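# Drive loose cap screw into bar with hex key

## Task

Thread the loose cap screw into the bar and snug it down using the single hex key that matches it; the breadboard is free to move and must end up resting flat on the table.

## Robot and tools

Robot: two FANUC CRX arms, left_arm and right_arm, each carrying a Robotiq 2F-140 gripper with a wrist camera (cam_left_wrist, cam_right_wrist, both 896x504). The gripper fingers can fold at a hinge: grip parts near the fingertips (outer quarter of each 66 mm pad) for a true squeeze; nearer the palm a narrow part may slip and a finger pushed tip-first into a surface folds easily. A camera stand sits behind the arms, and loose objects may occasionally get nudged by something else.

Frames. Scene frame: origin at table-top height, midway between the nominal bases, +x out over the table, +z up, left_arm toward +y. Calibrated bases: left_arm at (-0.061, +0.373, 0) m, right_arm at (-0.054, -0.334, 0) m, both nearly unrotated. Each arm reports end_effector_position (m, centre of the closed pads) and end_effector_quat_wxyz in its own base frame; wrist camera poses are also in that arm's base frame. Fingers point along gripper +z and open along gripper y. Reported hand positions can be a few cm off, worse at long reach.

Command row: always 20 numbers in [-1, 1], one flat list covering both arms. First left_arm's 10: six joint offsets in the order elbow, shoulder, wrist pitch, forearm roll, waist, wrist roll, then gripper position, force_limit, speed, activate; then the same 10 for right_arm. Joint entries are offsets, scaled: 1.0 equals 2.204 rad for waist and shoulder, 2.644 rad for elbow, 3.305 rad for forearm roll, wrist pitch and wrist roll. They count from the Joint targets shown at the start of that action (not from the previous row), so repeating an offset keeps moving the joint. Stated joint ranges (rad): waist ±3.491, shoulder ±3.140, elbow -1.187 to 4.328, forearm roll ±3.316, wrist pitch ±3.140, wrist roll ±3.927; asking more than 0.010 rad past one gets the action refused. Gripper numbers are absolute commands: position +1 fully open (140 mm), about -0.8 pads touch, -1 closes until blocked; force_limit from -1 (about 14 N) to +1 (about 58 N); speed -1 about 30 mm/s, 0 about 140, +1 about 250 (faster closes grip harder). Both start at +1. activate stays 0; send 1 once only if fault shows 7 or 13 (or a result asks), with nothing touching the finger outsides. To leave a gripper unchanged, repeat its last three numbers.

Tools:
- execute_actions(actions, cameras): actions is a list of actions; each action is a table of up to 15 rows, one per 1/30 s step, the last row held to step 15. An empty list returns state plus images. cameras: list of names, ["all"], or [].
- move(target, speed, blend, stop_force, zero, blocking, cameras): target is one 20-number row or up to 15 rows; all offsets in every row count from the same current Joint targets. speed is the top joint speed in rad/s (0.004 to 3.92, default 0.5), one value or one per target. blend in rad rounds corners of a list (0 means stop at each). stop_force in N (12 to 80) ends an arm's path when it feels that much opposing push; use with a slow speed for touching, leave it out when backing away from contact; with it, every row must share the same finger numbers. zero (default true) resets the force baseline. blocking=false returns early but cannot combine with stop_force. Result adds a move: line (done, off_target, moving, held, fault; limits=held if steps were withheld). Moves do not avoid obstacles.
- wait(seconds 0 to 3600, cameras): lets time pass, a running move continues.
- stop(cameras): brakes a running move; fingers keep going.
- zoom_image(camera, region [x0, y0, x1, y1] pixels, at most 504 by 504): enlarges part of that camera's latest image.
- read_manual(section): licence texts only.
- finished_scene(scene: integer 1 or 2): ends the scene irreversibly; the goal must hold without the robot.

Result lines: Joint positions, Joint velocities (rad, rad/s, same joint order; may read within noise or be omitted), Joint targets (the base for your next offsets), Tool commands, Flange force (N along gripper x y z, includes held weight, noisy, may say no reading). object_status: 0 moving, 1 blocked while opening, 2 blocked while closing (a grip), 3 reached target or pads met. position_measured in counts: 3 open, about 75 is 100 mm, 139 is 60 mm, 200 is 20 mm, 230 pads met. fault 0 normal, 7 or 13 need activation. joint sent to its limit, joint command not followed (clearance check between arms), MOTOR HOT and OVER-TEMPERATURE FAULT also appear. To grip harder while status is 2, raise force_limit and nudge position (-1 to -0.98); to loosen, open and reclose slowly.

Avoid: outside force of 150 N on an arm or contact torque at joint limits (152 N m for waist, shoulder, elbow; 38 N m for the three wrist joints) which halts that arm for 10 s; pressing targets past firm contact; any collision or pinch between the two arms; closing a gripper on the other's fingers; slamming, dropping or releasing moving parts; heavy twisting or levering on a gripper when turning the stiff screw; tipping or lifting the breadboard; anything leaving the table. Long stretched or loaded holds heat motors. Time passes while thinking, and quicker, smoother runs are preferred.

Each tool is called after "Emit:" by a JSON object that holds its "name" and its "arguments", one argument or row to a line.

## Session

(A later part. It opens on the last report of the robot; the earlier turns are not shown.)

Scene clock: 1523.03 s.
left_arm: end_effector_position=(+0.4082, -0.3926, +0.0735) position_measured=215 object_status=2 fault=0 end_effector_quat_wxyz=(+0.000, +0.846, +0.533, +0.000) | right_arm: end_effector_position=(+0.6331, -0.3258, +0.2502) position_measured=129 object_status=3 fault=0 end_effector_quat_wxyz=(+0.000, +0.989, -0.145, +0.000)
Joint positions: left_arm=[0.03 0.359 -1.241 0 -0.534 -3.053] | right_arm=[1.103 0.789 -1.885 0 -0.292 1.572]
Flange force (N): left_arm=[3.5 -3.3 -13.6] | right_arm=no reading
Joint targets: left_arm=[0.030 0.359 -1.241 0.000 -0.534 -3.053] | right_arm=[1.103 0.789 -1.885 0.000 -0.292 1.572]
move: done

Emit:
{"name": "move", "arguments": {
  "target": [0,0,0,0,0,0,-0.45,-1,-1,0,0,0,0,0,0,0,0,-1,0,0]
}}

Emit:
{"name": "move", "arguments": {
  "target": [
    [0.0002,-0.00012,-0.0002,0,0,0.999,-0.45,-1,-1,0,0,0,0,0,0,0,0,-1,0,0]
  ],
  "speed": 2
}}

Emit:
{"name": "move", "arguments": {
  "target": [0,0,0,0,0,0.999,-0.45,-1,-1,0,0,0,0,0,0,0,0,-1,0,0],
  "speed": 2
}}

Emit:
{"name": "move", "arguments": {
  "target": [0,0,0,0,0,0,-1,-1,-1,0,0,0,0,0,0,0,0,-1,0,0]
}}

Emit:
{"name": "move", "arguments": {
  "target": [0,0,0,0,0,0,-0.98,0.1,-1,0,0,0,0,0,0,0,0,-1,0,0]
}}

Emit:
{"name": "move", "arguments": {
  "target": [-0.0003,0.0002,0.0004,0,0,-0.999,-0.98,0.1,-1,0,0,0,0,0,0,0,0,-1,0,0],
  "speed": 1.2
}}

Emit:
{"name": "move", "arguments": {
  "target": [-0.0001,0.0001,0.0002,0,0,-0.999,-0.98,0.1,-1,0,0,0,0,0,0,0,0,-1,0,0],
  "speed": 1.2
}}

Emit:
{"name": "move", "arguments": {
  "target": [0,0,0,0,0,0,-0.45,-1,-1,0,0,0,0,0,0,0,0,-1,0,0]
}}

Emit:
{"name": "move", "arguments": {
  "target": [-0.3518,-0.3747,0.2791,0,0,0.999,-0.45,-1,0,0,0,0,0,0,0,0,0,-1,0,0],
  "speed": 1.8
}}

Emit:
{"name": "move", "arguments": {
  "target": [0,0,0,0,0,0.4,-0.45,-1,0,0,0,0,0,0,0,0,0,-1,0,0],
  "speed": 1.8,
  "cameras": ["cam_left_wrist"]
}}

Emit:
{"name": "zoom_image", "arguments": {
  "camera": "cam_left_wrist",
  "region": [410, 140, 510, 220]
}}

Scene clock: 1547.07 s.
left_arm: end_effector_position=(+0.4082, -0.3926, +0.0735) position_measured=186 object_status=0 fault=0 end_effector_quat_wxyz=(+0.000, +0.846, +0.533, +0.000) | right_arm: end_effector_position=(+0.6331, -0.3258, +0.2502) position_measured=129 object_status=3 fault=0 end_effector_quat_wxyz=(+0.000, +0.989, -0.145, +0.000)
Joint positions: left_arm=[0.03 0.359 -1.241 0 -0.534 -3.053] | right_arm=[1.103 0.789 -1.885 0 -0.292 1.572]
Flange force (N): left_arm=[2.3 0.5 0.3] | right_arm=no reading
Joint targets: left_arm=[0.030 0.359 -1.241 0.000 -0.534 -3.053] | right_arm=[1.103 0.789 -1.885 0.000 -0.292 1.572]
move: done

Scene clock: 1549.60 s.
left_arm: end_effector_position=(+0.4083, -0.3926, +0.0738) position_measured=186 object_status=3 fault=0 end_effector_quat_wxyz=(+0.000, -0.599, +0.801, -0.001) | right_arm: end_effector_position=(+0.6331, -0.3258, +0.2502) position_measured=129 object_status=3 fault=0 end_effector_quat_wxyz=(+0.000, +0.989, -0.145, +0.000)
Joint positions: left_arm=[0.03 0.358 -1.241 0 -0.534 0.249] | right_arm=[1.103 0.789 -1.885 0 -0.292 1.572]
Flange force (N): left_arm=[-1.6 -1.2 0.3] | right_arm=no reading
Joint targets: left_arm=[0.030 0.358 -1.241 0.000 -0.534 0.249] | right_arm=[1.103 0.789 -1.885 0.000 -0.292 1.572]
move: done

Scene clock: 1552.13 s.
left_arm: end_effector_position=(+0.4083, -0.3926, +0.0738) position_measured=186 object_status=3 fault=0 end_effector_quat_wxyz=(+0.001, +0.750, +0.661, +0.000) | right_arm: end_effector_position=(+0.6331, -0.3258, +0.2502) position_measured=129 object_status=3 fault=0 end_effector_quat_wxyz=(+0.000, +0.989, -0.145, +0.000)
Joint positions: left_arm=[0.03 0.358 -1.241 0 -0.534 3.551] | right_arm=[1.103 0.789 -1.885 0 -0.292 1.572]
Flange force (N): left_arm=[2.0 1.3 0.8] | right_arm=no reading
Joint targets: left_arm=[0.030 0.358 -1.241 0.000 -0.534 3.551] | right_arm=[1.103 0.789 -1.885 0.000 -0.292 1.572]
move: done

Scene clock: 1552.90 s.
left_arm: end_effector_position=(+0.4083, -0.3926, +0.0739) position_measured=212 object_status=0 fault=0 end_effector_quat_wxyz=(+0.001, +0.750, +0.662, +0.000) | right_arm: end_effector_position=(+0.6331, -0.3258, +0.2502) position_measured=129 object_status=3 fault=0 end_effector_quat_wxyz=(+0.000, +0.989, -0.145, +0.000)
Joint positions: left_arm=[0.03 0.358 -1.241 0 -0.534 3.551] | right_arm=[1.103 0.789 -1.885 0 -0.292 1.572]
Flange force (N): left_arm=[2.5 0.4 -0.2] | right_arm=no reading
Joint targets: left_arm=[0.030 0.358 -1.241 0.000 -0.534 3.551] | right_arm=[1.103 0.789 -1.885 0.000 -0.292 1.572]
move: done

Scene clock: 1553.40 s.
left_arm: end_effector_position=(+0.4083, -0.3926, +0.0739) position_measured=214 object_status=0 fault=0 end_effector_quat_wxyz=(+0.001, +0.750, +0.662, +0.000) | right_arm: end_effector_position=(+0.6331, -0.3258, +0.2502) position_measured=129 object_status=3 fault=0 end_effector_quat_wxyz=(+0.000, +0.989, -0.145, +0.000)
Joint positions: left_arm=[0.03 0.358 -1.241 0 -0.534 3.551] | right_arm=[1.103 0.789 -1.885 0 -0.292 1.572]
Flange force (N): left_arm=[1.5 0.5 -2.8] | right_arm=no reading
Joint targets: left_arm=[0.030 0.358 -1.241 0.000 -0.534 3.551] | right_arm=[1.103 0.789 -1.885 0.000 -0.292 1.572]
move: done

Scene clock: 1556.87 s.
left_arm: end_effector_position=(+0.4083, -0.3926, +0.0733) position_measured=214 object_status=2 fault=0 end_effector_quat_wxyz=(+0.000, -0.599, +0.801, -0.001) | right_arm: end_effector_position=(+0.6331, -0.3258, +0.2502) position_measured=129 object_status=3 fault=0 end_effector_quat_wxyz=(+0.000, +0.989, -0.145, +0.000)
Joint positions: left_arm=[0.029 0.359 -1.24 0 -0.534 0.249] | right_arm=[1.103 0.789 -1.885 0 -0.292 1.572]
Flange force (N): left_arm=[-3.2 1.7 3.1] | right_arm=no reading
Joint targets: left_arm=[0.029 0.359 -1.240 0.000 -0.534 0.249] | right_arm=[1.103 0.789 -1.885 0.000 -0.292 1.572]
move: done

Scene clock: 1560.33 s.
left_arm: end_effector_position=(+0.4084, -0.3927, +0.0731) position_measured=214 object_status=2 fault=0 end_effector_quat_wxyz=(+0.001, +0.846, +0.533, +0.000) | right_arm: end_effector_position=(+0.6331, -0.3258, +0.2502) position_measured=129 object_status=3 fault=0 end_effector_quat_wxyz=(+0.000, +0.989, -0.145, +0.000)
Joint positions: left_arm=[0.029 0.359 -1.239 0 -0.534 -3.053] | right_arm=[1.103 0.789 -1.885 0 -0.292 1.572]
Flange force (N): left_arm=[4.2 -2.8 2.3] | right_arm=no reading
Joint targets: left_arm=[0.029 0.359 -1.239 0.000 -0.534 -3.053] | right_arm=[1.103 0.789 -1.885 0.000 -0.292 1.572]
move: done

Scene clock: 1561.20 s.
left_arm: end_effector_position=(+0.4083, -0.3927, +0.0730) position_measured=186 object_status=0 fault=0 end_effector_quat_wxyz=(+0.001, +0.846, +0.533, +0.000) | right_arm: end_effector_position=(+0.6331, -0.3258, +0.2502) position_measured=129 object_status=3 fault=0 end_effector_quat_wxyz=(+0.000, +0.989, -0.145, +0.000)
Joint positions: left_arm=[0.029 0.359 -1.239 0 -0.534 -3.053] | right_arm=[1.103 0.789 -1.885 0 -0.292 1.572]
Flange force (N): left_arm=[1.6 0.2 0.4] | right_arm=no reading
Joint targets: left_arm=[0.029 0.359 -1.239 0.000 -0.534 -3.053] | right_arm=[1.103 0.789 -1.885 0.000 -0.292 1.572]
move: done

Scene clock: 1563.87 s.
left_arm: end_effector_position=(+0.3349, -0.3493, +0.1268) position_measured=186 object_status=3 fault=0 end_effector_quat_wxyz=(+0.153, -0.550, +0.734, -0.368) | right_arm: end_effector_position=(+0.6331, -0.3258, +0.2502) position_measured=129 object_status=3 fault=0 end_effector_quat_wxyz=(+0.000, +0.989, -0.145, +0.000)
Joint positions: left_arm=[-0.901 -0.467 -0.317 0 -0.534 0.249] | right_arm=[1.103 0.789 -1.885 0 -0.292 1.572]
Flange force (N): no reading
Joint targets: left_arm=[-0.901 -0.467 -0.317 0.000 -0.534 0.249] | right_arm=[1.103 0.789 -1.885 0.000 -0.292 1.572]
move: done

Scene clock: 1565.43 s.
left_arm: end_effector_position=(+0.3349, -0.3493, +0.1268) position_measured=186 object_status=3 fault=0 end_effector_quat_wxyz=(+0.105, +0.885, -0.242, +0.384) | right_arm: end_effector_position=(+0.6331, -0.3258, +0.2502) position_measured=129 object_status=3 fault=0 end_effector_quat_wxyz=(+0.000, +0.989, -0.145, +0.000)
Joint positions: left_arm=[-0.901 -0.467 -0.317 0 -0.534 1.571] | right_arm=[1.103 0.789 -1.885 0 -0.292 1.572]
Flange force (N): no reading
Joint targets: left_arm=[-0.901 -0.467 -0.317 0.000 -0.534 1.571] | right_arm=[1.103 0.789 -1.885 0.000 -0.292 1.572]
move: done
cam_left_wrist: T_world_to_cam=[[-0.51101, -0.85947, 0.01333, -0.12196], [-0.76846, 0.44984, -0.4551, 0.4792], [0.38515, -0.24281, -0.89034, 0.04237]] pos_world=[0.2896, -0.31009, 0.25744]

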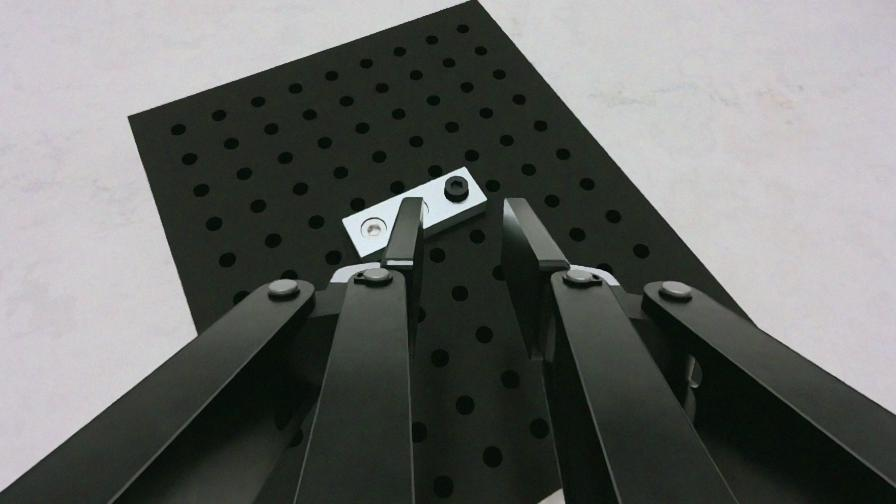

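Scaled by 5.040.

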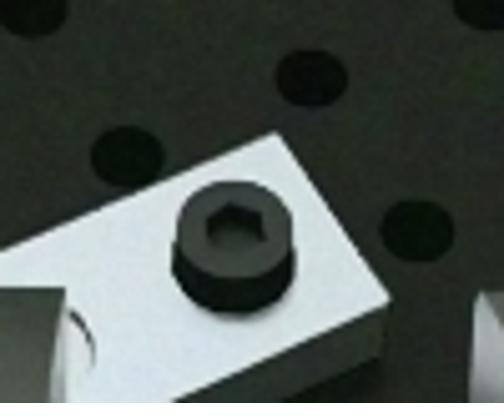

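Emit:
{"name": "move", "arguments": {
  "target": [
    [0.3769,0.3630,-0.3077,0,0,0.599,-0.45,-1,0,0,0,0,0,0,0,0,0,-1,0,0],
    [0.3517,0.3748,-0.2790,0,0,0.599,-0.45,-1,0,0,0,0,0,0,0,0,0,-1,0,0]
  ],
  "speed": [1.4,0.12]
}}

Emit:
{"name": "move", "arguments": {
  "target": [0,0,0,0,0,0,-1,-0.7,-1,0,0,0,0,0,0,0,0,-1,0,0]
}}

Emit:
{"name": "move", "arguments": {
  "target": [0,0,0,0,0,-0.999,-1,-0.7,-1,0,0,0,0,0,0,0,0,-1,0,0],
  "speed": 1.8
}}

Emit:
{"name": "move", "arguments": {
  "target": [0,0,0,0,0,-0.999,-1,-0.7,-1,0,0,0,0,0,0,0,0,-1,0,0],
  "speed": 1.8
}}

Emit:
{"name": "move", "arguments": {
  "target": [0,0,0,0,0,0,-0.45,-1,-1,0,0,0,0,0,0,0,0,-1,0,0]
}}

Emit:
{"name": "move", "arguments": {
  "target": [0,0,0,0,0,0.999,-0.45,-1,-1,0,0,0,0,0,0,0,0,-1,0,0],
  "speed": 2.2
}}

Emit:
{"name": "move", "arguments": {
  "target": [0,0,0,0,0,0.999,-0.45,-1,-1,0,0,0,0,0,0,0,0,-1,0,0],
  "speed": 2.2
}}

Emit:
{"name": "move", "arguments": {
  "target": [0,0,0,0,0,0,-1,-0.7,-1,0,0,0,0,0,0,0,0,-1,0,0]
}}

Emit:
{"name": "move", "arguments": {
  "target": [0,0,0,0,0,-0.999,-1,-0.7,-1,0,0,0,0,0,0,0,0,-1,0,0],
  "speed": 1.8
}}

Emit:
{"name": "move", "arguments": {
  "target": [0,0,0,0,0,-0.999,-1,-0.7,-1,0,0,0,0,0,0,0,0,-1,0,0],
  "speed": 1.8
}}

Emit:
{"name": "move", "arguments": {
  "target": [0,0,0,0,0,0,-0.45,-1,-1,0,0,0,0,0,0,0,0,-1,0,0]
}}

Emit:
{"name": "move", "arguments": {
  "target": [-0.3517,-0.3748,0.2790,0,0,0.999,-0.45,-1,0,0,0,0,0,0,0,0,0,-1,0,0],
  "speed": 1.8
}}

Emit:
{"name": "move", "arguments": {
  "target": [0,0,0,0,0,0.4,-0.45,-1,0,0,0,0,0,0,0,0,0,-1,0,0],
  "speed": 1.8,
  "cameras": ["cam_left_wrist"]
}}

Emit:
{"name": "zoom_image", "arguments": {
  "camera": "cam_left_wrist",
  "region": [410, 140, 510, 220]
}}

Scene clock: 1593.03 s.
left_arm: end_effector_position=(+0.4083, -0.3927, +0.0729) position_measured=186 object_status=3 fault=0 end_effector_quat_wxyz=(+0.001, +0.750, +0.662, +0.000) | right_arm: end_effector_position=(+0.6331, -0.3258, +0.2502) position_measured=129 object_status=3 fault=0 end_effector_quat_wxyz=(+0.000, +0.989, -0.145, +0.000)
Joint positions: left_arm=[0.029 0.359 -1.239 0 -0.534 3.551] | right_arm=[1.103 0.789 -1.885 0 -0.292 1.572]
Flange force (N): left_arm=[1.5 2.1 0.2] | right_arm=no reading
Joint targets: left_arm=[0.029 0.359 -1.239 0.000 -0.534 3.551] | right_arm=[1.103 0.789 -1.885 0.000 -0.292 1.572]
move: done

Scene clock: 1593.80 s.
left_arm: end_effector_position=(+0.4083, -0.3927, +0.0728) position_measured=212 object_status=0 fault=0 end_effector_quat_wxyz=(+0.001, +0.750, +0.662, +0.000) | right_arm: end_effector_position=(+0.6331, -0.3258, +0.2502) position_measured=129 object_status=3 fault=0 end_effector_quat_wxyz=(+0.000, +0.989, -0.145, +0.000)
Joint positions: left_arm=[0.029 0.359 -1.239 0 -0.534 3.551] | right_arm=[1.103 0.789 -1.885 0 -0.292 1.572]
Flange force (N): left_arm=[2.6 1.8 -9.5] | right_arm=no reading
Joint targets: left_arm=[0.029 0.359 -1.239 0.000 -0.534 3.551] | right_arm=[1.103 0.789 -1.885 0.000 -0.292 1.572]
move: done

Scene clock: 1596.47 s.
left_arm: end_effector_position=(+0.4083, -0.3927, +0.0728) position_measured=212 object_status=2 fault=0 end_effector_quat_wxyz=(+0.000, -0.599, +0.801, -0.001) | right_arm: end_effector_position=(+0.6331, -0.3258, +0.2502) position_measured=129 object_status=3 fault=0 end_effector_quat_wxyz=(+0.000, +0.989, -0.145, +0.000)
Joint positions: left_arm=[0.029 0.359 -1.239 0 -0.534 0.249] | right_arm=[1.103 0.789 -1.885 0 -0.292 1.572]
Flange force (N): left_arm=[-6.3 1.7 -12.2] | right_arm=no reading
Joint targets: left_arm=[0.029 0.359 -1.239 0.000 -0.534 0.249] | right_arm=[1.103 0.789 -1.885 0.000 -0.292 1.572]
move: done

Scene clock: 1599.13 s.
left_arm: end_effector_position=(+0.4083, -0.3927, +0.0728) position_measured=212 object_status=2 fault=0 end_effector_quat_wxyz=(+0.001, +0.846, +0.533, +0.000) | right_arm: end_effector_position=(+0.6331, -0.3258, +0.2502) position_measured=129 object_status=3 fault=0 end_effector_quat_wxyz=(+0.000, +0.989, -0.145, +0.000)
Joint positions: left_arm=[0.029 0.359 -1.239 0 -0.534 -3.053] | right_arm=[1.103 0.789 -1.885 0 -0.292 1.572]
Flange force (N): left_arm=[5.5 -3.2 -10.9] | right_arm=no reading
Joint targets: left_arm=[0.029 0.359 -1.239 0.000 -0.534 -3.053] | right_arm=[1.103 0.789 -1.885 0.000 -0.292 1.572]
move: done

Scene clock: 1599.93 s.
left_arm: end_effector_position=(+0.4083, -0.3926, +0.0728) position_measured=186 object_status=0 fault=0 end_effector_quat_wxyz=(+0.001, +0.846, +0.533, +0.000) | right_arm: end_effector_position=(+0.6331, -0.3258, +0.2502) position_measured=129 object_status=3 fault=0 end_effector_quat_wxyz=(+0.000, +0.989, -0.145, +0.000)
Joint positions: left_arm=[0.029 0.359 -1.239 0 -0.534 -3.053] | right_arm=[1.103 0.789 -1.885 0 -0.292 1.572]
Flange force (N): left_arm=[2.2 0.1 0.5] | right_arm=no reading
Joint targets: left_arm=[0.029 0.359 -1.239 0.000 -0.534 -3.053] | right_arm=[1.103 0.789 -1.885 0.000 -0.292 1.572]
move: done

Scene clock: 1602.37 s.
left_arm: end_effector_position=(+0.4083, -0.3927, +0.0728) position_measured=186 object_status=3 fault=0 end_effector_quat_wxyz=(+0.000, -0.599, +0.801, -0.001) | right_arm: end_effector_position=(+0.6331, -0.3258, +0.2502) position_measured=129 object_status=3 fault=0 end_effector_quat_wxyz=(+0.000, +0.989, -0.145, +0.000)
Joint positions: left_arm=[0.029 0.359 -1.239 0 -0.534 0.249] | right_arm=[1.103 0.789 -1.885 0 -0.292 1.572]
Flange force (N): left_arm=[-2.3 -1.2 0.7] | right_arm=no reading
Joint targets: left_arm=[0.029 0.359 -1.239 0.000 -0.534 0.249] | right_arm=[1.103 0.789 -1.885 0.000 -0.292 1.572]
move: done

Scene clock: 1604.80 s.
left_arm: end_effector_position=(+0.4083, -0.3927, +0.0728) position_measured=186 object_status=3 fault=0 end_effector_quat_wxyz=(+0.001, +0.750, +0.661, +0.000) | right_arm: end_effector_position=(+0.6331, -0.3258, +0.2502) position_measured=129 object_status=3 fault=0 end_effector_quat_wxyz=(+0.000, +0.989, -0.145, +0.000)
Joint positions: left_arm=[0.029 0.359 -1.239 0 -0.534 3.551] | right_arm=[1.103 0.789 -1.885 0 -0.292 1.572]
Flange force (N): left_arm=[1.5 0.8 0.6] | right_arm=no reading
Joint targets: left_arm=[0.029 0.359 -1.239 0.000 -0.534 3.551] | right_arm=[1.103 0.789 -1.885 0.000 -0.292 1.572]
move: done

Scene clock: 1605.57 s.
left_arm: end_effector_position=(+0.4083, -0.3927, +0.0728) position_measured=212 object_status=0 fault=0 end_effector_quat_wxyz=(+0.001, +0.750, +0.662, +0.000) | right_arm: end_effector_position=(+0.6331, -0.3258, +0.2502) position_measured=129 object_status=3 fault=0 end_effector_quat_wxyz=(+0.000, +0.989, -0.145, +0.000)
Joint positions: left_arm=[0.029 0.359 -1.239 0 -0.534 3.551] | right_arm=[1.103 0.789 -1.885 0 -0.292 1.572]
Flange force (N): left_arm=[2.1 1.4 -8.6] | right_arm=no reading
Joint targets: left_arm=[0.029 0.359 -1.239 0.000 -0.534 3.551] | right_arm=[1.103 0.789 -1.885 0.000 -0.292 1.572]
move: done

Scene clock: 1608.23 s.
left_arm: end_effector_position=(+0.4083, -0.3927, +0.0728) position_measured=212 object_status=2 fault=0 end_effector_quat_wxyz=(+0.000, -0.599, +0.801, -0.001) | right_arm: end_effector_position=(+0.6331, -0.3258, +0.2502) position_measured=129 object_status=3 fault=0 end_effector_quat_wxyz=(+0.000, +0.989, -0.145, +0.000)
Joint positions: left_arm=[0.029 0.359 -1.239 0 -0.534 0.249] | right_arm=[1.103 0.789 -1.885 0 -0.292 1.572]
Flange force (N): left_arm=[-5.9 2.0 -10.6] | right_arm=no reading
Joint targets: left_arm=[0.029 0.359 -1.239 0.000 -0.534 0.249] | right_arm=[1.103 0.789 -1.885 0.000 -0.292 1.572]
move: done

Scene clock: 1610.90 s.
left_arm: end_effector_position=(+0.4083, -0.3927, +0.0728) position_measured=212 object_status=2 fault=0 end_effector_quat_wxyz=(+0.001, +0.846, +0.533, +0.000) | right_arm: end_effector_position=(+0.6331, -0.3258, +0.2502) position_measured=129 object_status=3 fault=0 end_effector_quat_wxyz=(+0.000, +0.989, -0.145, +0.000)
Joint positions: left_arm=[0.029 0.359 -1.239 0 -0.534 -3.053] | right_arm=[1.103 0.789 -1.885 0 -0.292 1.572]
Flange force (N): left_arm=[5.3 -4.1 -9.3] | right_arm=no reading
Joint targets: left_arm=[0.029 0.359 -1.239 0.000 -0.534 -3.053] | right_arm=[1.103 0.789 -1.885 0.000 -0.292 1.572]
move: done

Scene clock: 1611.73 s.
left_arm: end_effector_position=(+0.4083, -0.3926, +0.0728) position_measured=186 object_status=0 fault=0 end_effector_quat_wxyz=(+0.001, +0.846, +0.533, +0.000) | right_arm: end_effector_position=(+0.6331, -0.3258, +0.2502) position_measured=129 object_status=3 fault=0 end_effector_quat_wxyz=(+0.000, +0.989, -0.145, +0.000)
Joint positions: left_arm=[0.029 0.359 -1.239 0 -0.534 -3.053] | right_arm=[1.103 0.789 -1.885 0 -0.292 1.572]
Flange force (N): left_arm=[2.4 0.5 0.6] | right_arm=no reading
Joint targets: left_arm=[0.029 0.359 -1.239 0.000 -0.534 -3.053] | right_arm=[1.103 0.789 -1.885 0.000 -0.292 1.572]
move: done

Scene clock: 1614.40 s.
left_arm: end_effector_position=(+0.3349, -0.3493, +0.1268) position_measured=186 object_status=3 fault=0 end_effector_quat_wxyz=(+0.153, -0.550, +0.734, -0.368) | right_arm: end_effector_position=(+0.6331, -0.3258, +0.2502) position_measured=129 object_status=3 fault=0 end_effector_quat_wxyz=(+0.000, +0.989, -0.145, +0.000)
Joint positions: left_arm=[-0.901 -0.467 -0.317 0 -0.534 0.249] | right_arm=[1.103 0.789 -1.885 0 -0.292 1.572]
Flange force (N): no reading
Joint targets: left_arm=[-0.901 -0.467 -0.317 0.000 -0.534 0.249] | right_arm=[1.103 0.789 -1.885 0.000 -0.292 1.572]
move: done

Scene clock: 1615.97 s.
left_arm: end_effector_position=(+0.3349, -0.3493, +0.1268) position_measured=186 object_status=3 fault=0 end_effector_quat_wxyz=(+0.105, +0.885, -0.242, +0.384) | right_arm: end_effector_position=(+0.6331, -0.3258, +0.2502) position_measured=129 object_status=3 fault=0 end_effector_quat_wxyz=(+0.000, +0.989, -0.145, +0.000)
Joint positions: left_arm=[-0.901 -0.467 -0.317 0 -0.534 1.571] | right_arm=[1.103 0.789 -1.885 0 -0.292 1.572]
Flange force (N): no reading
Joint targets: left_arm=[-0.901 -0.467 -0.317 0.000 -0.534 1.571] | right_arm=[1.103 0.789 -1.885 0.000 -0.292 1.572]
move: done
cam_left_wrist: T_world_to_cam=[[-0.51101, -0.85947, 0.01333, -0.12196], [-0.76846, 0.44984, -0.4551, 0.4792], [0.38515, -0.24281, -0.89034, 0.04237]] pos_world=[0.2896, -0.31009, 0.25744]

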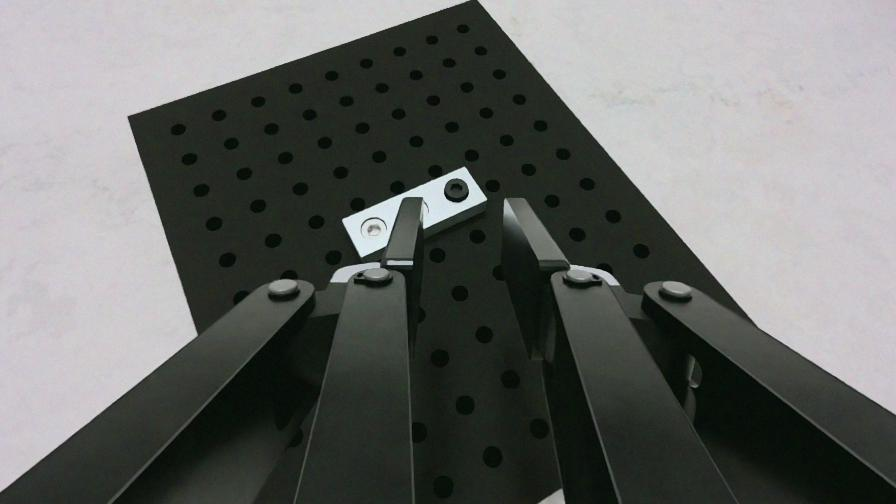

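Scaled by 5.040.

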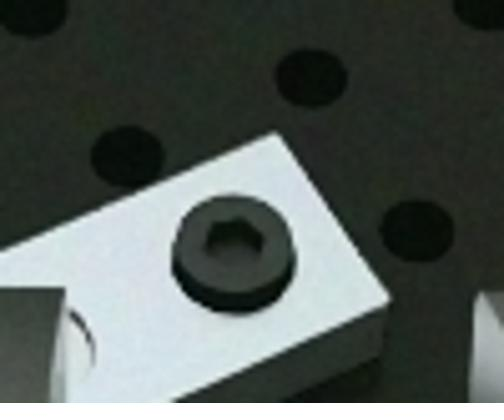

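Emit:
{"name": "move", "arguments": {
  "target": [
    [0.3769,0.3630,-0.3077,0,0,0.599,-0.45,-1,0,0,0,0,0,0,0,0,0,-1,0,0],
    [0.3517,0.3748,-0.2790,0,0,0.599,-0.45,-1,0,0,0,0,0,0,0,0,0,-1,0,0]
  ],
  "speed": [1.4,0.12]
}}

Emit:
{"name": "move", "arguments": {
  "target": [0,0,0,0,0,0,-1,-0.5,-1,0,0,0,0,0,0,0,0,-1,0,0]
}}

Emit:
{"name": "move", "arguments": {
  "target": [0,0,0,0,0,-0.999,-1,-0.5,-1,0,0,0,0,0,0,0,0,-1,0,0],
  "speed": 1.8
}}

Emit:
{"name": "move", "arguments": {
  "target": [0,0,0,0,0,-0.999,-1,-0.5,-1,0,0,0,0,0,0,0,0,-1,0,0],
  "speed": 1.8
}}

Emit:
{"name": "move", "arguments": {
  "target": [0,0,0,0,0,0,-0.45,-1,-1,0,0,0,0,0,0,0,0,-1,0,0]
}}

Emit:
{"name": "move", "arguments": {
  "target": [0,0,0,0,0,0.999,-0.45,-1,-1,0,0,0,0,0,0,0,0,-1,0,0],
  "speed": 2.2
}}

Emit:
{"name": "move", "arguments": {
  "target": [0,0,0,0,0,0.999,-0.45,-1,-1,0,0,0,0,0,0,0,0,-1,0,0],
  "speed": 2.2
}}

Emit:
{"name": "move", "arguments": {
  "target": [0,0,0,0,0,0,-1,-0.5,-1,0,0,0,0,0,0,0,0,-1,0,0]
}}

Emit:
{"name": "move", "arguments": {
  "target": [0,0,0,0,0,-0.999,-1,-0.5,-1,0,0,0,0,0,0,0,0,-1,0,0],
  "speed": 1.8
}}

Emit:
{"name": "move", "arguments": {
  "target": [0,0,0,0,0,-0.999,-1,-0.5,-1,0,0,0,0,0,0,0,0,-1,0,0],
  "speed": 1.8
}}

Emit:
{"name": "move", "arguments": {
  "target": [0,0,0,0,0,0,-0.45,-1,-1,0,0,0,0,0,0,0,0,-1,0,0]
}}

Emit:
{"name": "move", "arguments": {
  "target": [-0.3517,-0.3748,0.2790,0,0,0.999,-0.45,-1,0,0,0,0,0,0,0,0,0,-1,0,0],
  "speed": 1.8
}}

Emit:
{"name": "move", "arguments": {
  "target": [0,0,0,0,0,0.4,-0.45,-1,0,0,0,0,0,0,0,0,0,-1,0,0],
  "speed": 1.8,
  "cameras": ["cam_left_wrist","cam_right_wrist"]
}}

Emit:
{"name": "zoom_image", "arguments": {
  "camera": "cam_left_wrist",
  "region": [410, 140, 510, 220]
}}

Scene clock: 1639.13 s.
left_arm: end_effector_position=(+0.4083, -0.3927, +0.0729) position_measured=186 object_status=3 fault=0 end_effector_quat_wxyz=(+0.001, +0.750, +0.662, +0.000) | right_arm: end_effector_position=(+0.6331, -0.3258, +0.2502) position_measured=129 object_status=3 fault=0 end_effector_quat_wxyz=(+0.000, +0.989, -0.145, +0.000)
Joint positions: left_arm=[0.029 0.359 -1.239 0 -0.534 3.551] | right_arm=[1.103 0.789 -1.885 0 -0.292 1.572]
Flange force (N): left_arm=[1.4 2.2 0.3] | right_arm=no reading
Joint targets: left_arm=[0.029 0.359 -1.239 0.000 -0.534 3.551] | right_arm=[1.103 0.789 -1.885 0.000 -0.292 1.572]
move: done

Scene clock: 1640.00 s.
left_arm: end_effector_position=(+0.4083, -0.3927, +0.0728) position_measured=212 object_status=0 fault=0 end_effector_quat_wxyz=(+0.001, +0.750, +0.662, +0.000) | right_arm: end_effector_position=(+0.6331, -0.3258, +0.2502) position_measured=129 object_status=3 fault=0 end_effector_quat_wxyz=(+0.000, +0.989, -0.145, +0.000)
Joint positions: left_arm=[0.029 0.359 -1.239 0 -0.534 3.551] | right_arm=[1.103 0.789 -1.885 0 -0.292 1.572]
Flange force (N): left_arm=[3.0 1.0 -9.6] | right_arm=no reading
Joint targets: left_arm=[0.029 0.359 -1.239 0.000 -0.534 3.551] | right_arm=[1.103 0.789 -1.885 0.000 -0.292 1.572]
move: done

Scene clock: 1642.67 s.
left_arm: end_effector_position=(+0.4083, -0.3927, +0.0728) position_measured=212 object_status=2 fault=0 end_effector_quat_wxyz=(+0.000, -0.599, +0.801, -0.001) | right_arm: end_effector_position=(+0.6331, -0.3258, +0.2502) position_measured=129 object_status=3 fault=0 end_effector_quat_wxyz=(+0.000, +0.989, -0.145, +0.000)
Joint positions: left_arm=[0.029 0.359 -1.239 0 -0.534 0.249] | right_arm=[1.103 0.789 -1.885 0 -0.292 1.572]
Flange force (N): left_arm=[-5.9 2.6 -11.5] | right_arm=no reading
Joint targets: left_arm=[0.029 0.359 -1.239 0.000 -0.534 0.249] | right_arm=[1.103 0.789 -1.885 0.000 -0.292 1.572]
move: done

Scene clock: 1645.33 s.
left_arm: end_effector_position=(+0.4083, -0.3927, +0.0728) position_measured=212 object_status=2 fault=0 end_effector_quat_wxyz=(+0.001, +0.846, +0.533, +0.000) | right_arm: end_effector_position=(+0.6331, -0.3258, +0.2502) position_measured=129 object_status=3 fault=0 end_effector_quat_wxyz=(+0.000, +0.989, -0.145, +0.000)
Joint positions: left_arm=[0.029 0.359 -1.239 0 -0.534 -3.053] | right_arm=[1.103 0.789 -1.885 0 -0.292 1.572]
Flange force (N): left_arm=[5.0 -3.9 -10.3] | right_arm=no reading
Joint targets: left_arm=[0.029 0.359 -1.239 0.000 -0.534 -3.053] | right_arm=[1.103 0.789 -1.885 0.000 -0.292 1.572]
move: done

Scene clock: 1646.17 s.
left_arm: end_effector_position=(+0.4083, -0.3926, +0.0728) position_measured=186 object_status=0 fault=0 end_effector_quat_wxyz=(+0.001, +0.846, +0.533, +0.000) | right_arm: end_effector_position=(+0.6331, -0.3258, +0.2502) position_measured=129 object_status=3 fault=0 end_effector_quat_wxyz=(+0.000, +0.989, -0.145, +0.000)
Joint positions: left_arm=[0.029 0.359 -1.239 0 -0.534 -3.053] | right_arm=[1.103 0.789 -1.885 0 -0.292 1.572]
Flange force (N): left_arm=[2.2 0.5 0.4] | right_arm=no reading
Joint targets: left_arm=[0.029 0.359 -1.239 0.000 -0.534 -3.053] | right_arm=[1.103 0.789 -1.885 0.000 -0.292 1.572]
move: done

Scene clock: 1648.60 s.
left_arm: end_effector_position=(+0.4083, -0.3927, +0.0728) position_measured=186 object_status=3 fault=0 end_effector_quat_wxyz=(+0.000, -0.599, +0.801, -0.001) | right_arm: end_effector_position=(+0.6331, -0.3258, +0.2502) position_measured=129 object_status=3 fault=0 end_effector_quat_wxyz=(+0.000, +0.989, -0.145, +0.000)
Joint positions: left_arm=[0.029 0.359 -1.239 0 -0.534 0.249] | right_arm=[1.103 0.789 -1.885 0 -0.292 1.572]
Flange force (N): left_arm=[-1.4 -1.5 0.8] | right_arm=no reading
Joint targets: left_arm=[0.029 0.359 -1.239 0.000 -0.534 0.249] | right_arm=[1.103 0.789 -1.885 0.000 -0.292 1.572]
move: done

Scene clock: 1651.03 s.
left_arm: end_effector_position=(+0.4083, -0.3927, +0.0728) position_measured=186 object_status=3 fault=0 end_effector_quat_wxyz=(+0.001, +0.750, +0.661, +0.000) | right_arm: end_effector_position=(+0.6331, -0.3258, +0.2502) position_measured=129 object_status=3 fault=0 end_effector_quat_wxyz=(+0.000, +0.989, -0.145, +0.000)
Joint positions: left_arm=[0.029 0.359 -1.239 0 -0.534 3.551] | right_arm=[1.103 0.789 -1.885 0 -0.292 1.572]
Flange force (N): left_arm=[1.7 1.0 0.6] | right_arm=no reading
Joint targets: left_arm=[0.029 0.359 -1.239 0.000 -0.534 3.551] | right_arm=[1.103 0.789 -1.885 0.000 -0.292 1.572]
move: done

Scene clock: 1651.90 s.
left_arm: end_effector_position=(+0.4083, -0.3927, +0.0728) position_measured=212 object_status=0 fault=0 end_effector_quat_wxyz=(+0.001, +0.750, +0.662, +0.000) | right_arm: end_effector_position=(+0.6331, -0.3258, +0.2502) position_measured=129 object_status=3 fault=0 end_effector_quat_wxyz=(+0.000, +0.989, -0.145, +0.000)
Joint positions: left_arm=[0.029 0.359 -1.239 0 -0.534 3.551] | right_arm=[1.103 0.789 -1.885 0 -0.292 1.572]
Flange force (N): left_arm=[2.3 0.8 -8.4] | right_arm=no reading
Joint targets: left_arm=[0.029 0.359 -1.239 0.000 -0.534 3.551] | right_arm=[1.103 0.789 -1.885 0.000 -0.292 1.572]
move: done

Scene clock: 1654.57 s.
left_arm: end_effector_position=(+0.4083, -0.3927, +0.0728) position_measured=212 object_status=2 fault=0 end_effector_quat_wxyz=(+0.000, -0.599, +0.801, -0.001) | right_arm: end_effector_position=(+0.6331, -0.3258, +0.2502) position_measured=129 object_status=3 fault=0 end_effector_quat_wxyz=(+0.000, +0.989, -0.145, +0.000)
Joint positions: left_arm=[0.029 0.359 -1.239 0 -0.534 0.249] | right_arm=[1.103 0.789 -1.885 0 -0.292 1.572]
Flange force (N): left_arm=[-6.2 2.2 -10.4] | right_arm=no reading
Joint targets: left_arm=[0.029 0.359 -1.239 0.000 -0.534 0.249] | right_arm=[1.103 0.789 -1.885 0.000 -0.292 1.572]
move: done

Scene clock: 1657.23 s.
left_arm: end_effector_position=(+0.4083, -0.3927, +0.0728) position_measured=212 object_status=2 fault=0 end_effector_quat_wxyz=(+0.001, +0.846, +0.533, +0.000) | right_arm: end_effector_position=(+0.6331, -0.3258, +0.2502) position_measured=129 object_status=3 fault=0 end_effector_quat_wxyz=(+0.000, +0.989, -0.145, +0.000)
Joint positions: left_arm=[0.029 0.359 -1.239 0 -0.534 -3.053] | right_arm=[1.103 0.789 -1.885 0 -0.292 1.572]
Flange force (N): left_arm=[4.6 -3.4 -9.4] | right_arm=no reading
Joint targets: left_arm=[0.029 0.359 -1.239 0.000 -0.534 -3.053] | right_arm=[1.103 0.789 -1.885 0.000 -0.292 1.572]
move: done

Scene clock: 1658.07 s.
left_arm: end_effector_position=(+0.4083, -0.3926, +0.0728) position_measured=186 object_status=0 fault=0 end_effector_quat_wxyz=(+0.001, +0.846, +0.533, +0.000) | right_arm: end_effector_position=(+0.6331, -0.3258, +0.2502) position_measured=129 object_status=3 fault=0 end_effector_quat_wxyz=(+0.000, +0.989, -0.145, +0.000)
Joint positions: left_arm=[0.029 0.359 -1.239 0 -0.534 -3.053] | right_arm=[1.103 0.789 -1.885 0 -0.292 1.572]
Flange force (N): left_arm=[2.1 0.7 0.3] | right_arm=no reading
Joint targets: left_arm=[0.029 0.359 -1.239 0.000 -0.534 -3.053] | right_arm=[1.103 0.789 -1.885 0.000 -0.292 1.572]
move: done

Scene clock: 1660.73 s.
left_arm: end_effector_position=(+0.3349, -0.3493, +0.1268) position_measured=186 object_status=3 fault=0 end_effector_quat_wxyz=(+0.153, -0.550, +0.734, -0.368) | right_arm: end_effector_position=(+0.6331, -0.3258, +0.2502) position_measured=129 object_status=3 fault=0 end_effector_quat_wxyz=(+0.000, +0.989, -0.145, +0.000)
Joint positions: left_arm=[-0.901 -0.467 -0.317 0 -0.534 0.249] | right_arm=[1.103 0.789 -1.885 0 -0.292 1.572]
Flange force (N): no reading
Joint targets: left_arm=[-0.901 -0.467 -0.317 0.000 -0.534 0.249] | right_arm=[1.103 0.789 -1.885 0.000 -0.292 1.572]
move: done

Scene clock: 1662.30 s.
left_arm: end_effector_position=(+0.3349, -0.3493, +0.1268) position_measured=186 object_status=3 fault=0 end_effector_quat_wxyz=(+0.105, +0.885, -0.242, +0.384) | right_arm: end_effector_position=(+0.6331, -0.3258, +0.2502) position_measured=129 object_status=3 fault=0 end_effector_quat_wxyz=(+0.000, +0.989, -0.145, +0.000)
Joint positions: left_arm=[-0.901 -0.467 -0.317 0 -0.534 1.571] | right_arm=[1.103 0.789 -1.885 0 -0.292 1.572]
Flange force (N): no reading
Joint targets: left_arm=[-0.901 -0.467 -0.317 0.000 -0.534 1.571] | right_arm=[1.103 0.789 -1.885 0.000 -0.292 1.572]
move: done
cam_left_wrist: T_world_to_cam=[[-0.51101, -0.85947, 0.01333, -0.12196], [-0.76846, 0.44984, -0.4551, 0.4792], [0.38515, -0.24281, -0.89034, 0.04237]] pos_world=[0.2896, -0.31009, 0.25744]
cam_right_wrist: T_world_to_cam=[[-0.29718, -0.95474, -0.0123, -0.11073], [-0.89883, 0.27538, 0.34098, 0.57884], [-0.32216, 0.11239, -0.93999, 0.61808]] pos_world=[0.68649, -0.33459, 0.38225]

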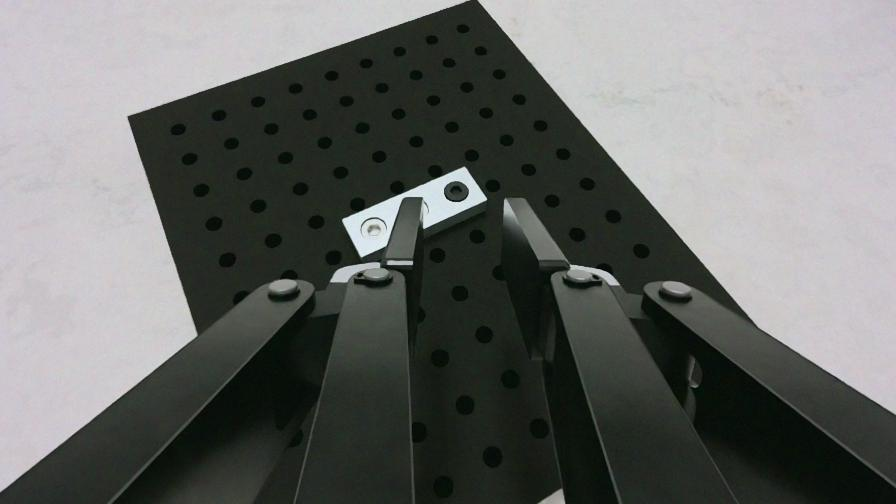

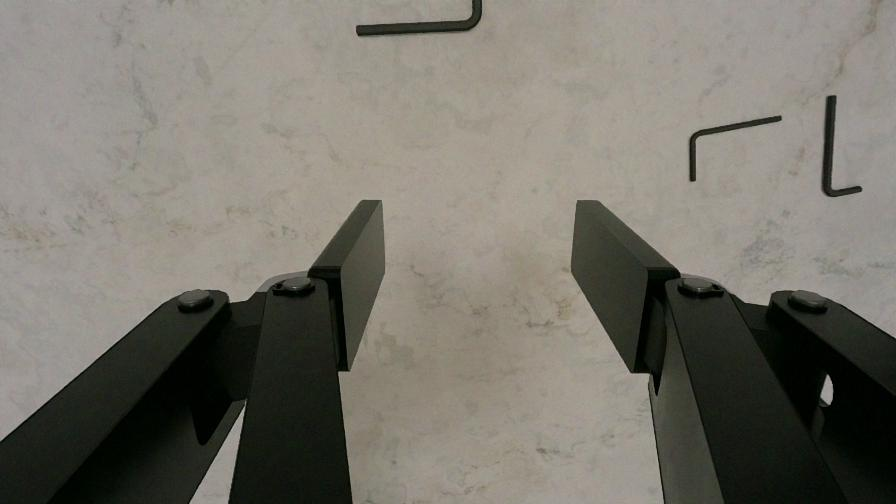

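Scaled by 5.040.

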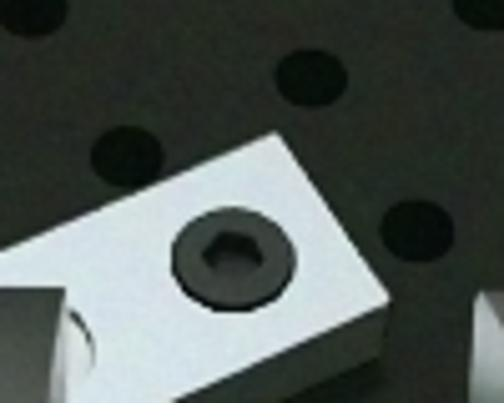

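Emit:
{"name": "move", "arguments": {
  "target": [0,0,0,0,0,0,-0.45,-1,0,0,0.0381,0.1174,0.0479,0,0.0278,-0.4877,-0.3,-1,0,0],
  "speed": 1,
  "cameras": ["cam_right_wrist"]
}}

Scene clock: 1692.87 s.
left_arm: end_effector_position=(+0.3349, -0.3493, +0.1268) position_measured=186 object_status=3 fault=0 end_effector_quat_wxyz=(+0.105, +0.885, -0.242, +0.384) | right_arm: end_effector_position=(+0.7299, -0.3047, +0.1002) position_measured=167 object_status=3 fault=0 end_effector_quat_wxyz=(+0.000, -0.605, +0.796, +0.000)
Joint positions: left_arm=[-0.901 -0.467 -0.317 0 -0.534 1.571] | right_arm=[1.204 1.048 -1.726 0 -0.23 -0.04]
Flange force (N): no reading
Joint targets: left_arm=[-0.901 -0.467 -0.317 0.000 -0.534 1.571] | right_arm=[1.204 1.048 -1.726 0.000 -0.230 -0.040]
move: done
cam_right_wrist: T_world_to_cam=[[-0.96051, 0.27795, -0.01296, 0.79611], [0.25703, 0.90416, 0.34122, 0.05919], [0.10656, 0.32441, -0.9399, 0.2575]] pos_world=[0.72201, -0.35833, 0.23215]

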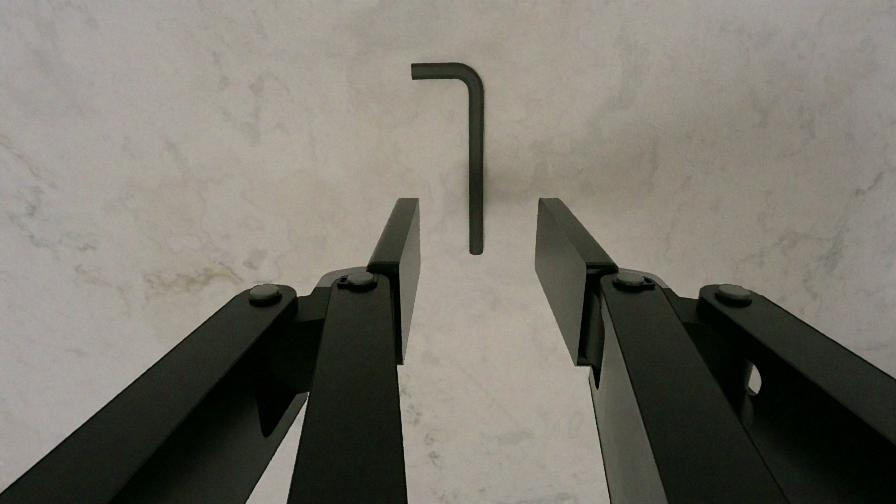

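Emit:
{"name": "move", "arguments": {
  "target": [0,0,0,0,0,0,-0.45,-1,0,0,-0.0751,-0.0111,0.0527,0,0,0,-0.3,-1,0,0],
  "speed": 0.08,
  "cameras": ["cam_right_wrist"]
}}

Emit:
{"name": "move", "arguments": {
  "target": [0,0,0,0,0,0,-0.45,-1,0,0,0,0,0,0,0,0,-1,-0.5,-1,0]
}}

Emit:
{"name": "move", "arguments": {
  "target": [0,0,0,0,0,0,-0.45,-1,0,0,0.0751,0.0111,-0.0527,0,0,0,-1,-0.5,-1,0],
  "speed": 0.2,
  "cameras": ["cam_right_wrist"]
}}

Scene clock: 1708.63 s.
left_arm: end_effector_position=(+0.3349, -0.3493, +0.1268) position_measured=186 object_status=3 fault=0 end_effector_quat_wxyz=(+0.105, +0.885, -0.242, +0.384) | right_arm: end_effector_position=(+0.7300, -0.3047, +0.0342) position_measured=167 object_status=3 fault=0 end_effector_quat_wxyz=(+0.000, -0.605, +0.796, +0.000)
Joint positions: left_arm=[-0.901 -0.467 -0.317 0 -0.534 1.571] | right_arm=[1.005 1.023 -1.552 0 -0.23 -0.04]
Flange force (N): no reading
Joint targets: left_arm=[-0.901 -0.467 -0.317 0.000 -0.534 1.571] | right_arm=[1.005 1.023 -1.552 0.000 -0.230 -0.040]
move: done
cam_right_wrist: T_world_to_cam=[[-0.96047, 0.27807, -0.01302, 0.79538], [0.25712, 0.90411, 0.34128, 0.08157], [0.10667, 0.32444, -0.93987, 0.19548]] pos_world=[0.72211, -0.35833, 0.16625]

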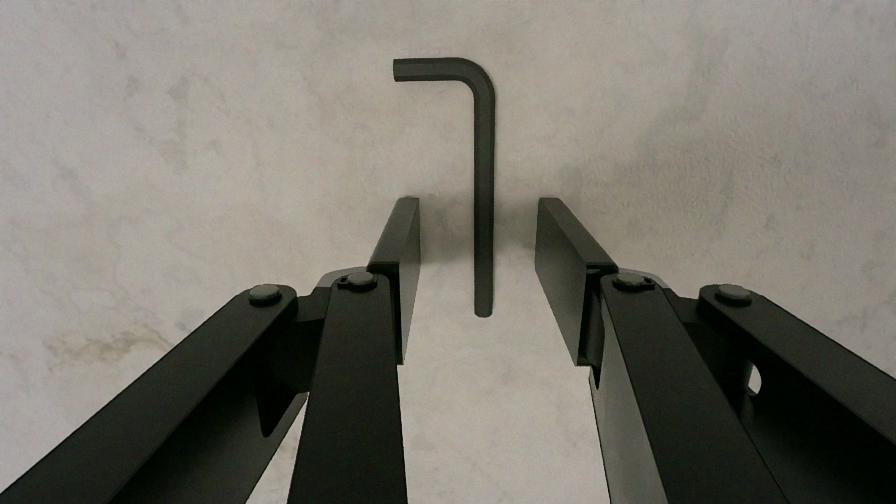

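Scene clock: 1710.03 s.
left_arm: end_effector_position=(+0.3349, -0.3493, +0.1268) position_measured=186 object_status=3 fault=0 end_effector_quat_wxyz=(+0.105, +0.885, -0.242, +0.384) | right_arm: end_effector_position=(+0.7300, -0.3047, +0.0342) position_measured=221 object_status=0 fault=0 end_effector_quat_wxyz=(+0.000, -0.605, +0.796, +0.000)
Joint positions: left_arm=[-0.901 -0.467 -0.317 0 -0.534 1.571] | right_arm=[1.005 1.023 -1.552 0 -0.23 -0.04]
Flange force (N): no reading
Joint targets: left_arm=[-0.901 -0.467 -0.317 0.000 -0.534 1.571] | right_arm=[1.005 1.023 -1.552 0.000 -0.230 -0.040]
move: done

Scene clock: 1711.47 s.
left_arm: end_effector_position=(+0.3349, -0.3493, +0.1268) position_measured=186 object_status=3 fault=0 end_effector_quat_wxyz=(+0.105, +0.885, -0.242, +0.384) | right_arm: end_effector_position=(+0.7299, -0.3047, +0.1001) position_measured=221 object_status=2 fault=0 end_effector_quat_wxyz=(+0.000, -0.605, +0.796, +0.000)
Joint positions: left_arm=[-0.901 -0.467 -0.317 0 -0.534 1.571] | right_arm=[1.204 1.048 -1.726 0 -0.23 -0.04]
Flange force (N): no reading
Joint targets: left_arm=[-0.901 -0.467 -0.317 0.000 -0.534 1.571] | right_arm=[1.204 1.048 -1.726 0.000 -0.230 -0.040]
move: done
cam_right_wrist: T_world_to_cam=[[-0.96047, 0.27807, -0.01302, 0.79621], [0.25712, 0.90412, 0.34124, 0.05899], [0.10666, 0.32441, -0.93988, 0.25738]] pos_world=[0.72211, -0.35823, 0.23215]

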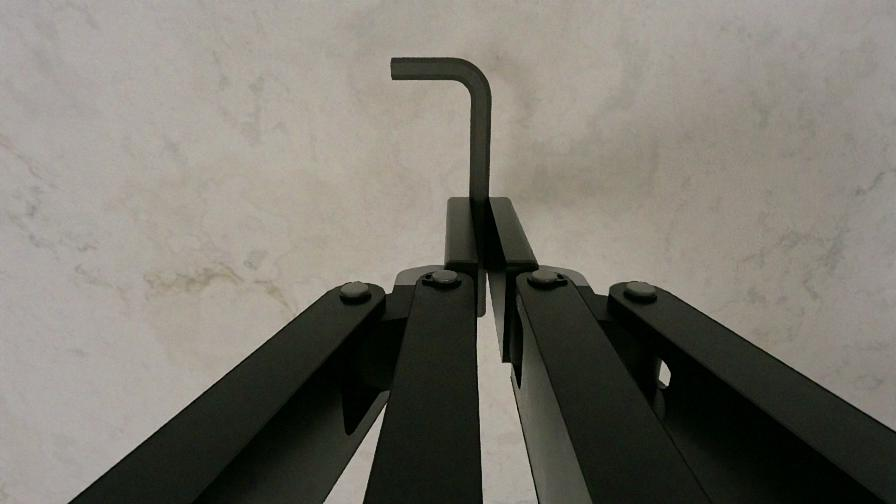

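Emit:
{"name": "move", "arguments": {
  "target": [-0.0443,0.2319,0.4172,0,0.0127,-0.4753,-0.3,-1,0,0,0,0,0,0,0,0,-1,-0.5,-1,0],
  "speed": 0.9
}}

Emit:
{"name": "move", "arguments": {
  "target": [
    [0,0,0,0,0,0,-0.3,-1,0,0,-0.2269,-0.2611,0.0074,0,0.1,-0.3470,-1,-0.5,-1,0],
    [0,0,0,0,0,0,-0.3,-1,0,0,-0.2269,-0.2611,0.0074,0,0.4261,-0.3470,-1,-0.5,-1,0]
  ],
  "speed": 0.6,
  "cameras": ["cam_left_wrist","cam_right_wrist"]
}}

Scene clock: 1817.67 s.
left_arm: end_effector_position=(+0.4475, -0.3970, +0.2188) position_measured=167 object_status=3 fault=0 end_effector_quat_wxyz=(+0.359, -0.359, +0.610, -0.609) | right_arm: end_effector_position=(+0.7299, -0.3047, +0.1002) position_measured=221 object_status=2 fault=0 end_effector_quat_wxyz=(+0.000, -0.605, +0.796, +0.000)
Joint positions: left_arm=[-1.018 0.044 1.062 0 -0.507 0] | right_arm=[1.204 1.048 -1.726 0 -0.23 -0.04]
Flange force (N): left_arm=[-3.6 2.5 1.9] | right_arm=no reading
Joint targets: left_arm=[-1.018 0.044 1.062 0.000 -0.507 0.000] | right_arm=[1.204 1.048 -1.726 0.000 -0.230 -0.040]
move: done

Scene clock: 1821.83 s.
left_arm: end_effector_position=(+0.4475, -0.3970, +0.2188) position_measured=167 object_status=3 fault=0 end_effector_quat_wxyz=(+0.359, -0.359, +0.610, -0.609) | right_arm: end_effector_position=(+0.5501, +0.3001, +0.2500) position_measured=221 object_status=2 fault=0 end_effector_quat_wxyz=(+0.000, -0.519, +0.855, +0.000)
Joint positions: left_arm=[-1.018 0.044 1.062 0 -0.507 0] | right_arm=[0.604 0.472 -1.702 0 0.708 -1.187]
Flange force (N): left_arm=[-3.0 2.6 1.9] | right_arm=[9.3 6.7 6.8]
Joint targets: left_arm=[-1.018 0.044 1.062 0.000 -0.507 0.000] | right_arm=[0.604 0.472 -1.702 0.000 0.709 -1.187]
move: done
cam_left_wrist: T_world_to_cam=[[-0.01368, -0.00201, -0.9999, 0.23282], [0.15897, 0.98727, -0.00416, 0.32872], [0.98719, -0.15901, -0.01319, -0.35875]] pos_world=[0.30508, -0.38111, 0.22943]
cam_right_wrist: T_world_to_cam=[[-0.88228, 0.47057, -0.01257, 0.35635], [0.43849, 0.83126, 0.34166, -0.57072], [0.17122, 0.29593, -0.93974, 0.19418]] pos_world=[0.53141, 0.24926, 0.38195]

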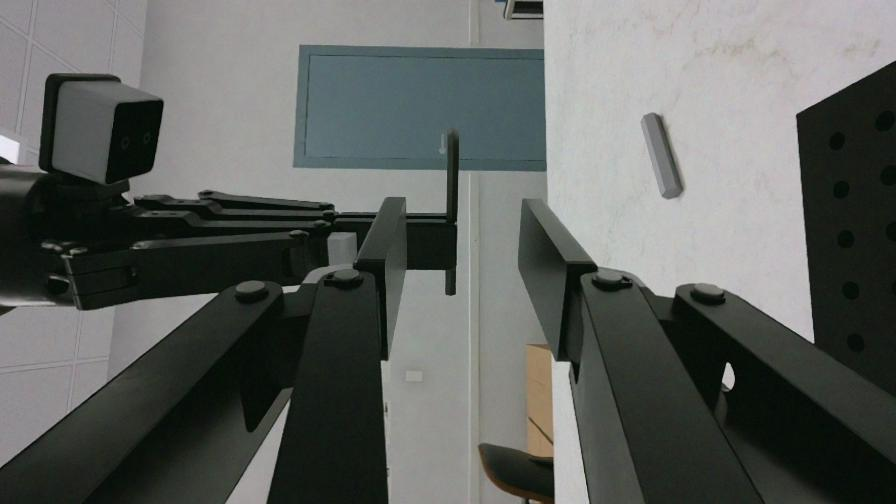

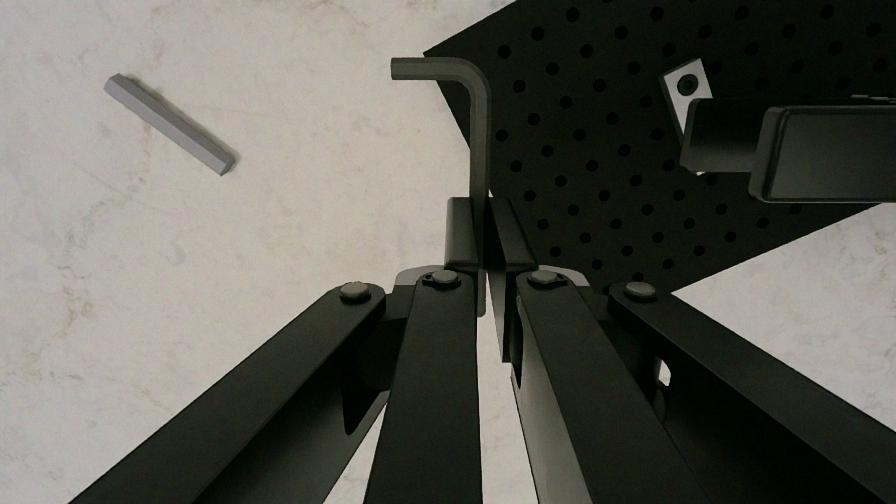

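Emit:
{"name": "move", "arguments": {
  "target": [0.0862,0.0789,-0.0163,0,-0.0020,0,-0.3,-1,0,0,0,0,0,0,0,0,-1,-0.5,-1,0],
  "speed": 0.12,
  "cameras": ["cam_left_wrist","cam_right_wrist"]
}}

Scene clock: 1842.70 s.
left_arm: end_effector_position=(+0.5247, -0.4433, +0.2214) position_measured=167 object_status=3 fault=0 end_effector_quat_wxyz=(+0.357, -0.357, +0.610, -0.610) | right_arm: end_effector_position=(+0.5500, +0.3002, +0.2500) position_measured=221 object_status=2 fault=0 end_effector_quat_wxyz=(+0.000, -0.519, +0.855, +0.000)
Joint positions: left_arm=[-0.79 0.218 1.008 0 -0.511 0] | right_arm=[0.604 0.472 -1.702 0 0.709 -1.187]
Flange force (N): left_arm=[-3.2 -1.1 -3.1] | right_arm=[9.5 8.1 6.5]
Joint targets: left_arm=[-0.790 0.218 1.008 0.000 -0.511 0.000] | right_arm=[0.604 0.472 -1.702 0.000 0.709 -1.187]
move: done
cam_left_wrist: T_world_to_cam=[[-0.01351, -0.00208, -0.99991, 0.23629], [0.16337, 0.98656, -0.00426, 0.35951], [0.98647, -0.16341, -0.01299, -0.44381]] pos_world=[0.38227, -0.42671, 0.23203]
cam_right_wrist: T_world_to_cam=[[-0.88236, 0.47041, -0.01249, 0.35627], [0.43836, 0.83131, 0.3417, -0.57071], [0.17112, 0.29603, -0.93973, 0.19419]] pos_world=[0.53131, 0.24936, 0.38195]

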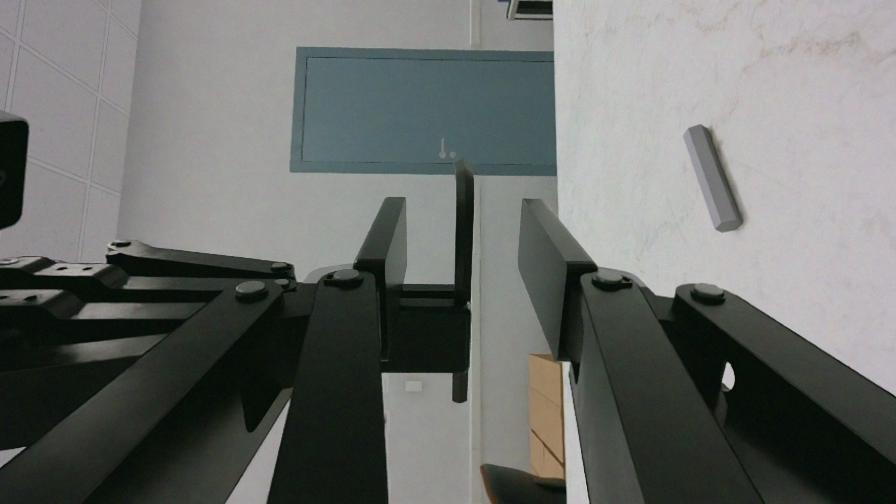

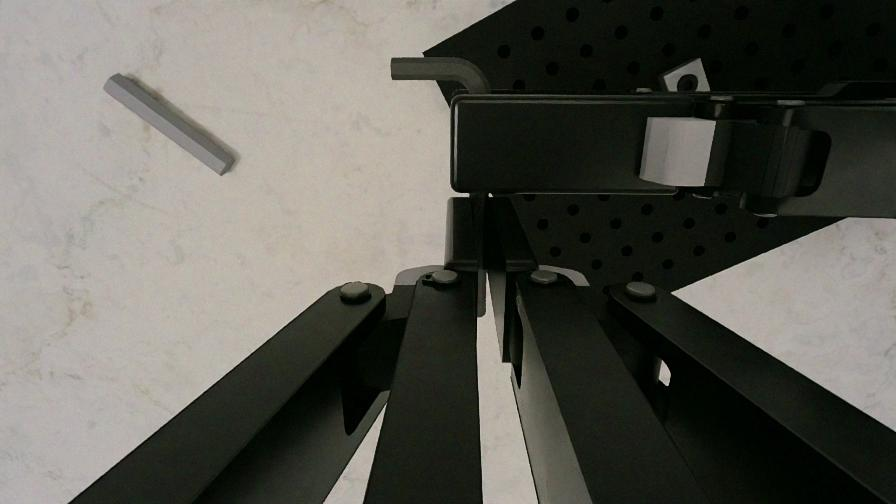

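Emit:
{"name": "move", "arguments": {
  "target": [0,0,0,0,0,0,-1,-0.5,-1,0,0,0,0,0,0,0,0,-1,-0.5,-1,0]
}}



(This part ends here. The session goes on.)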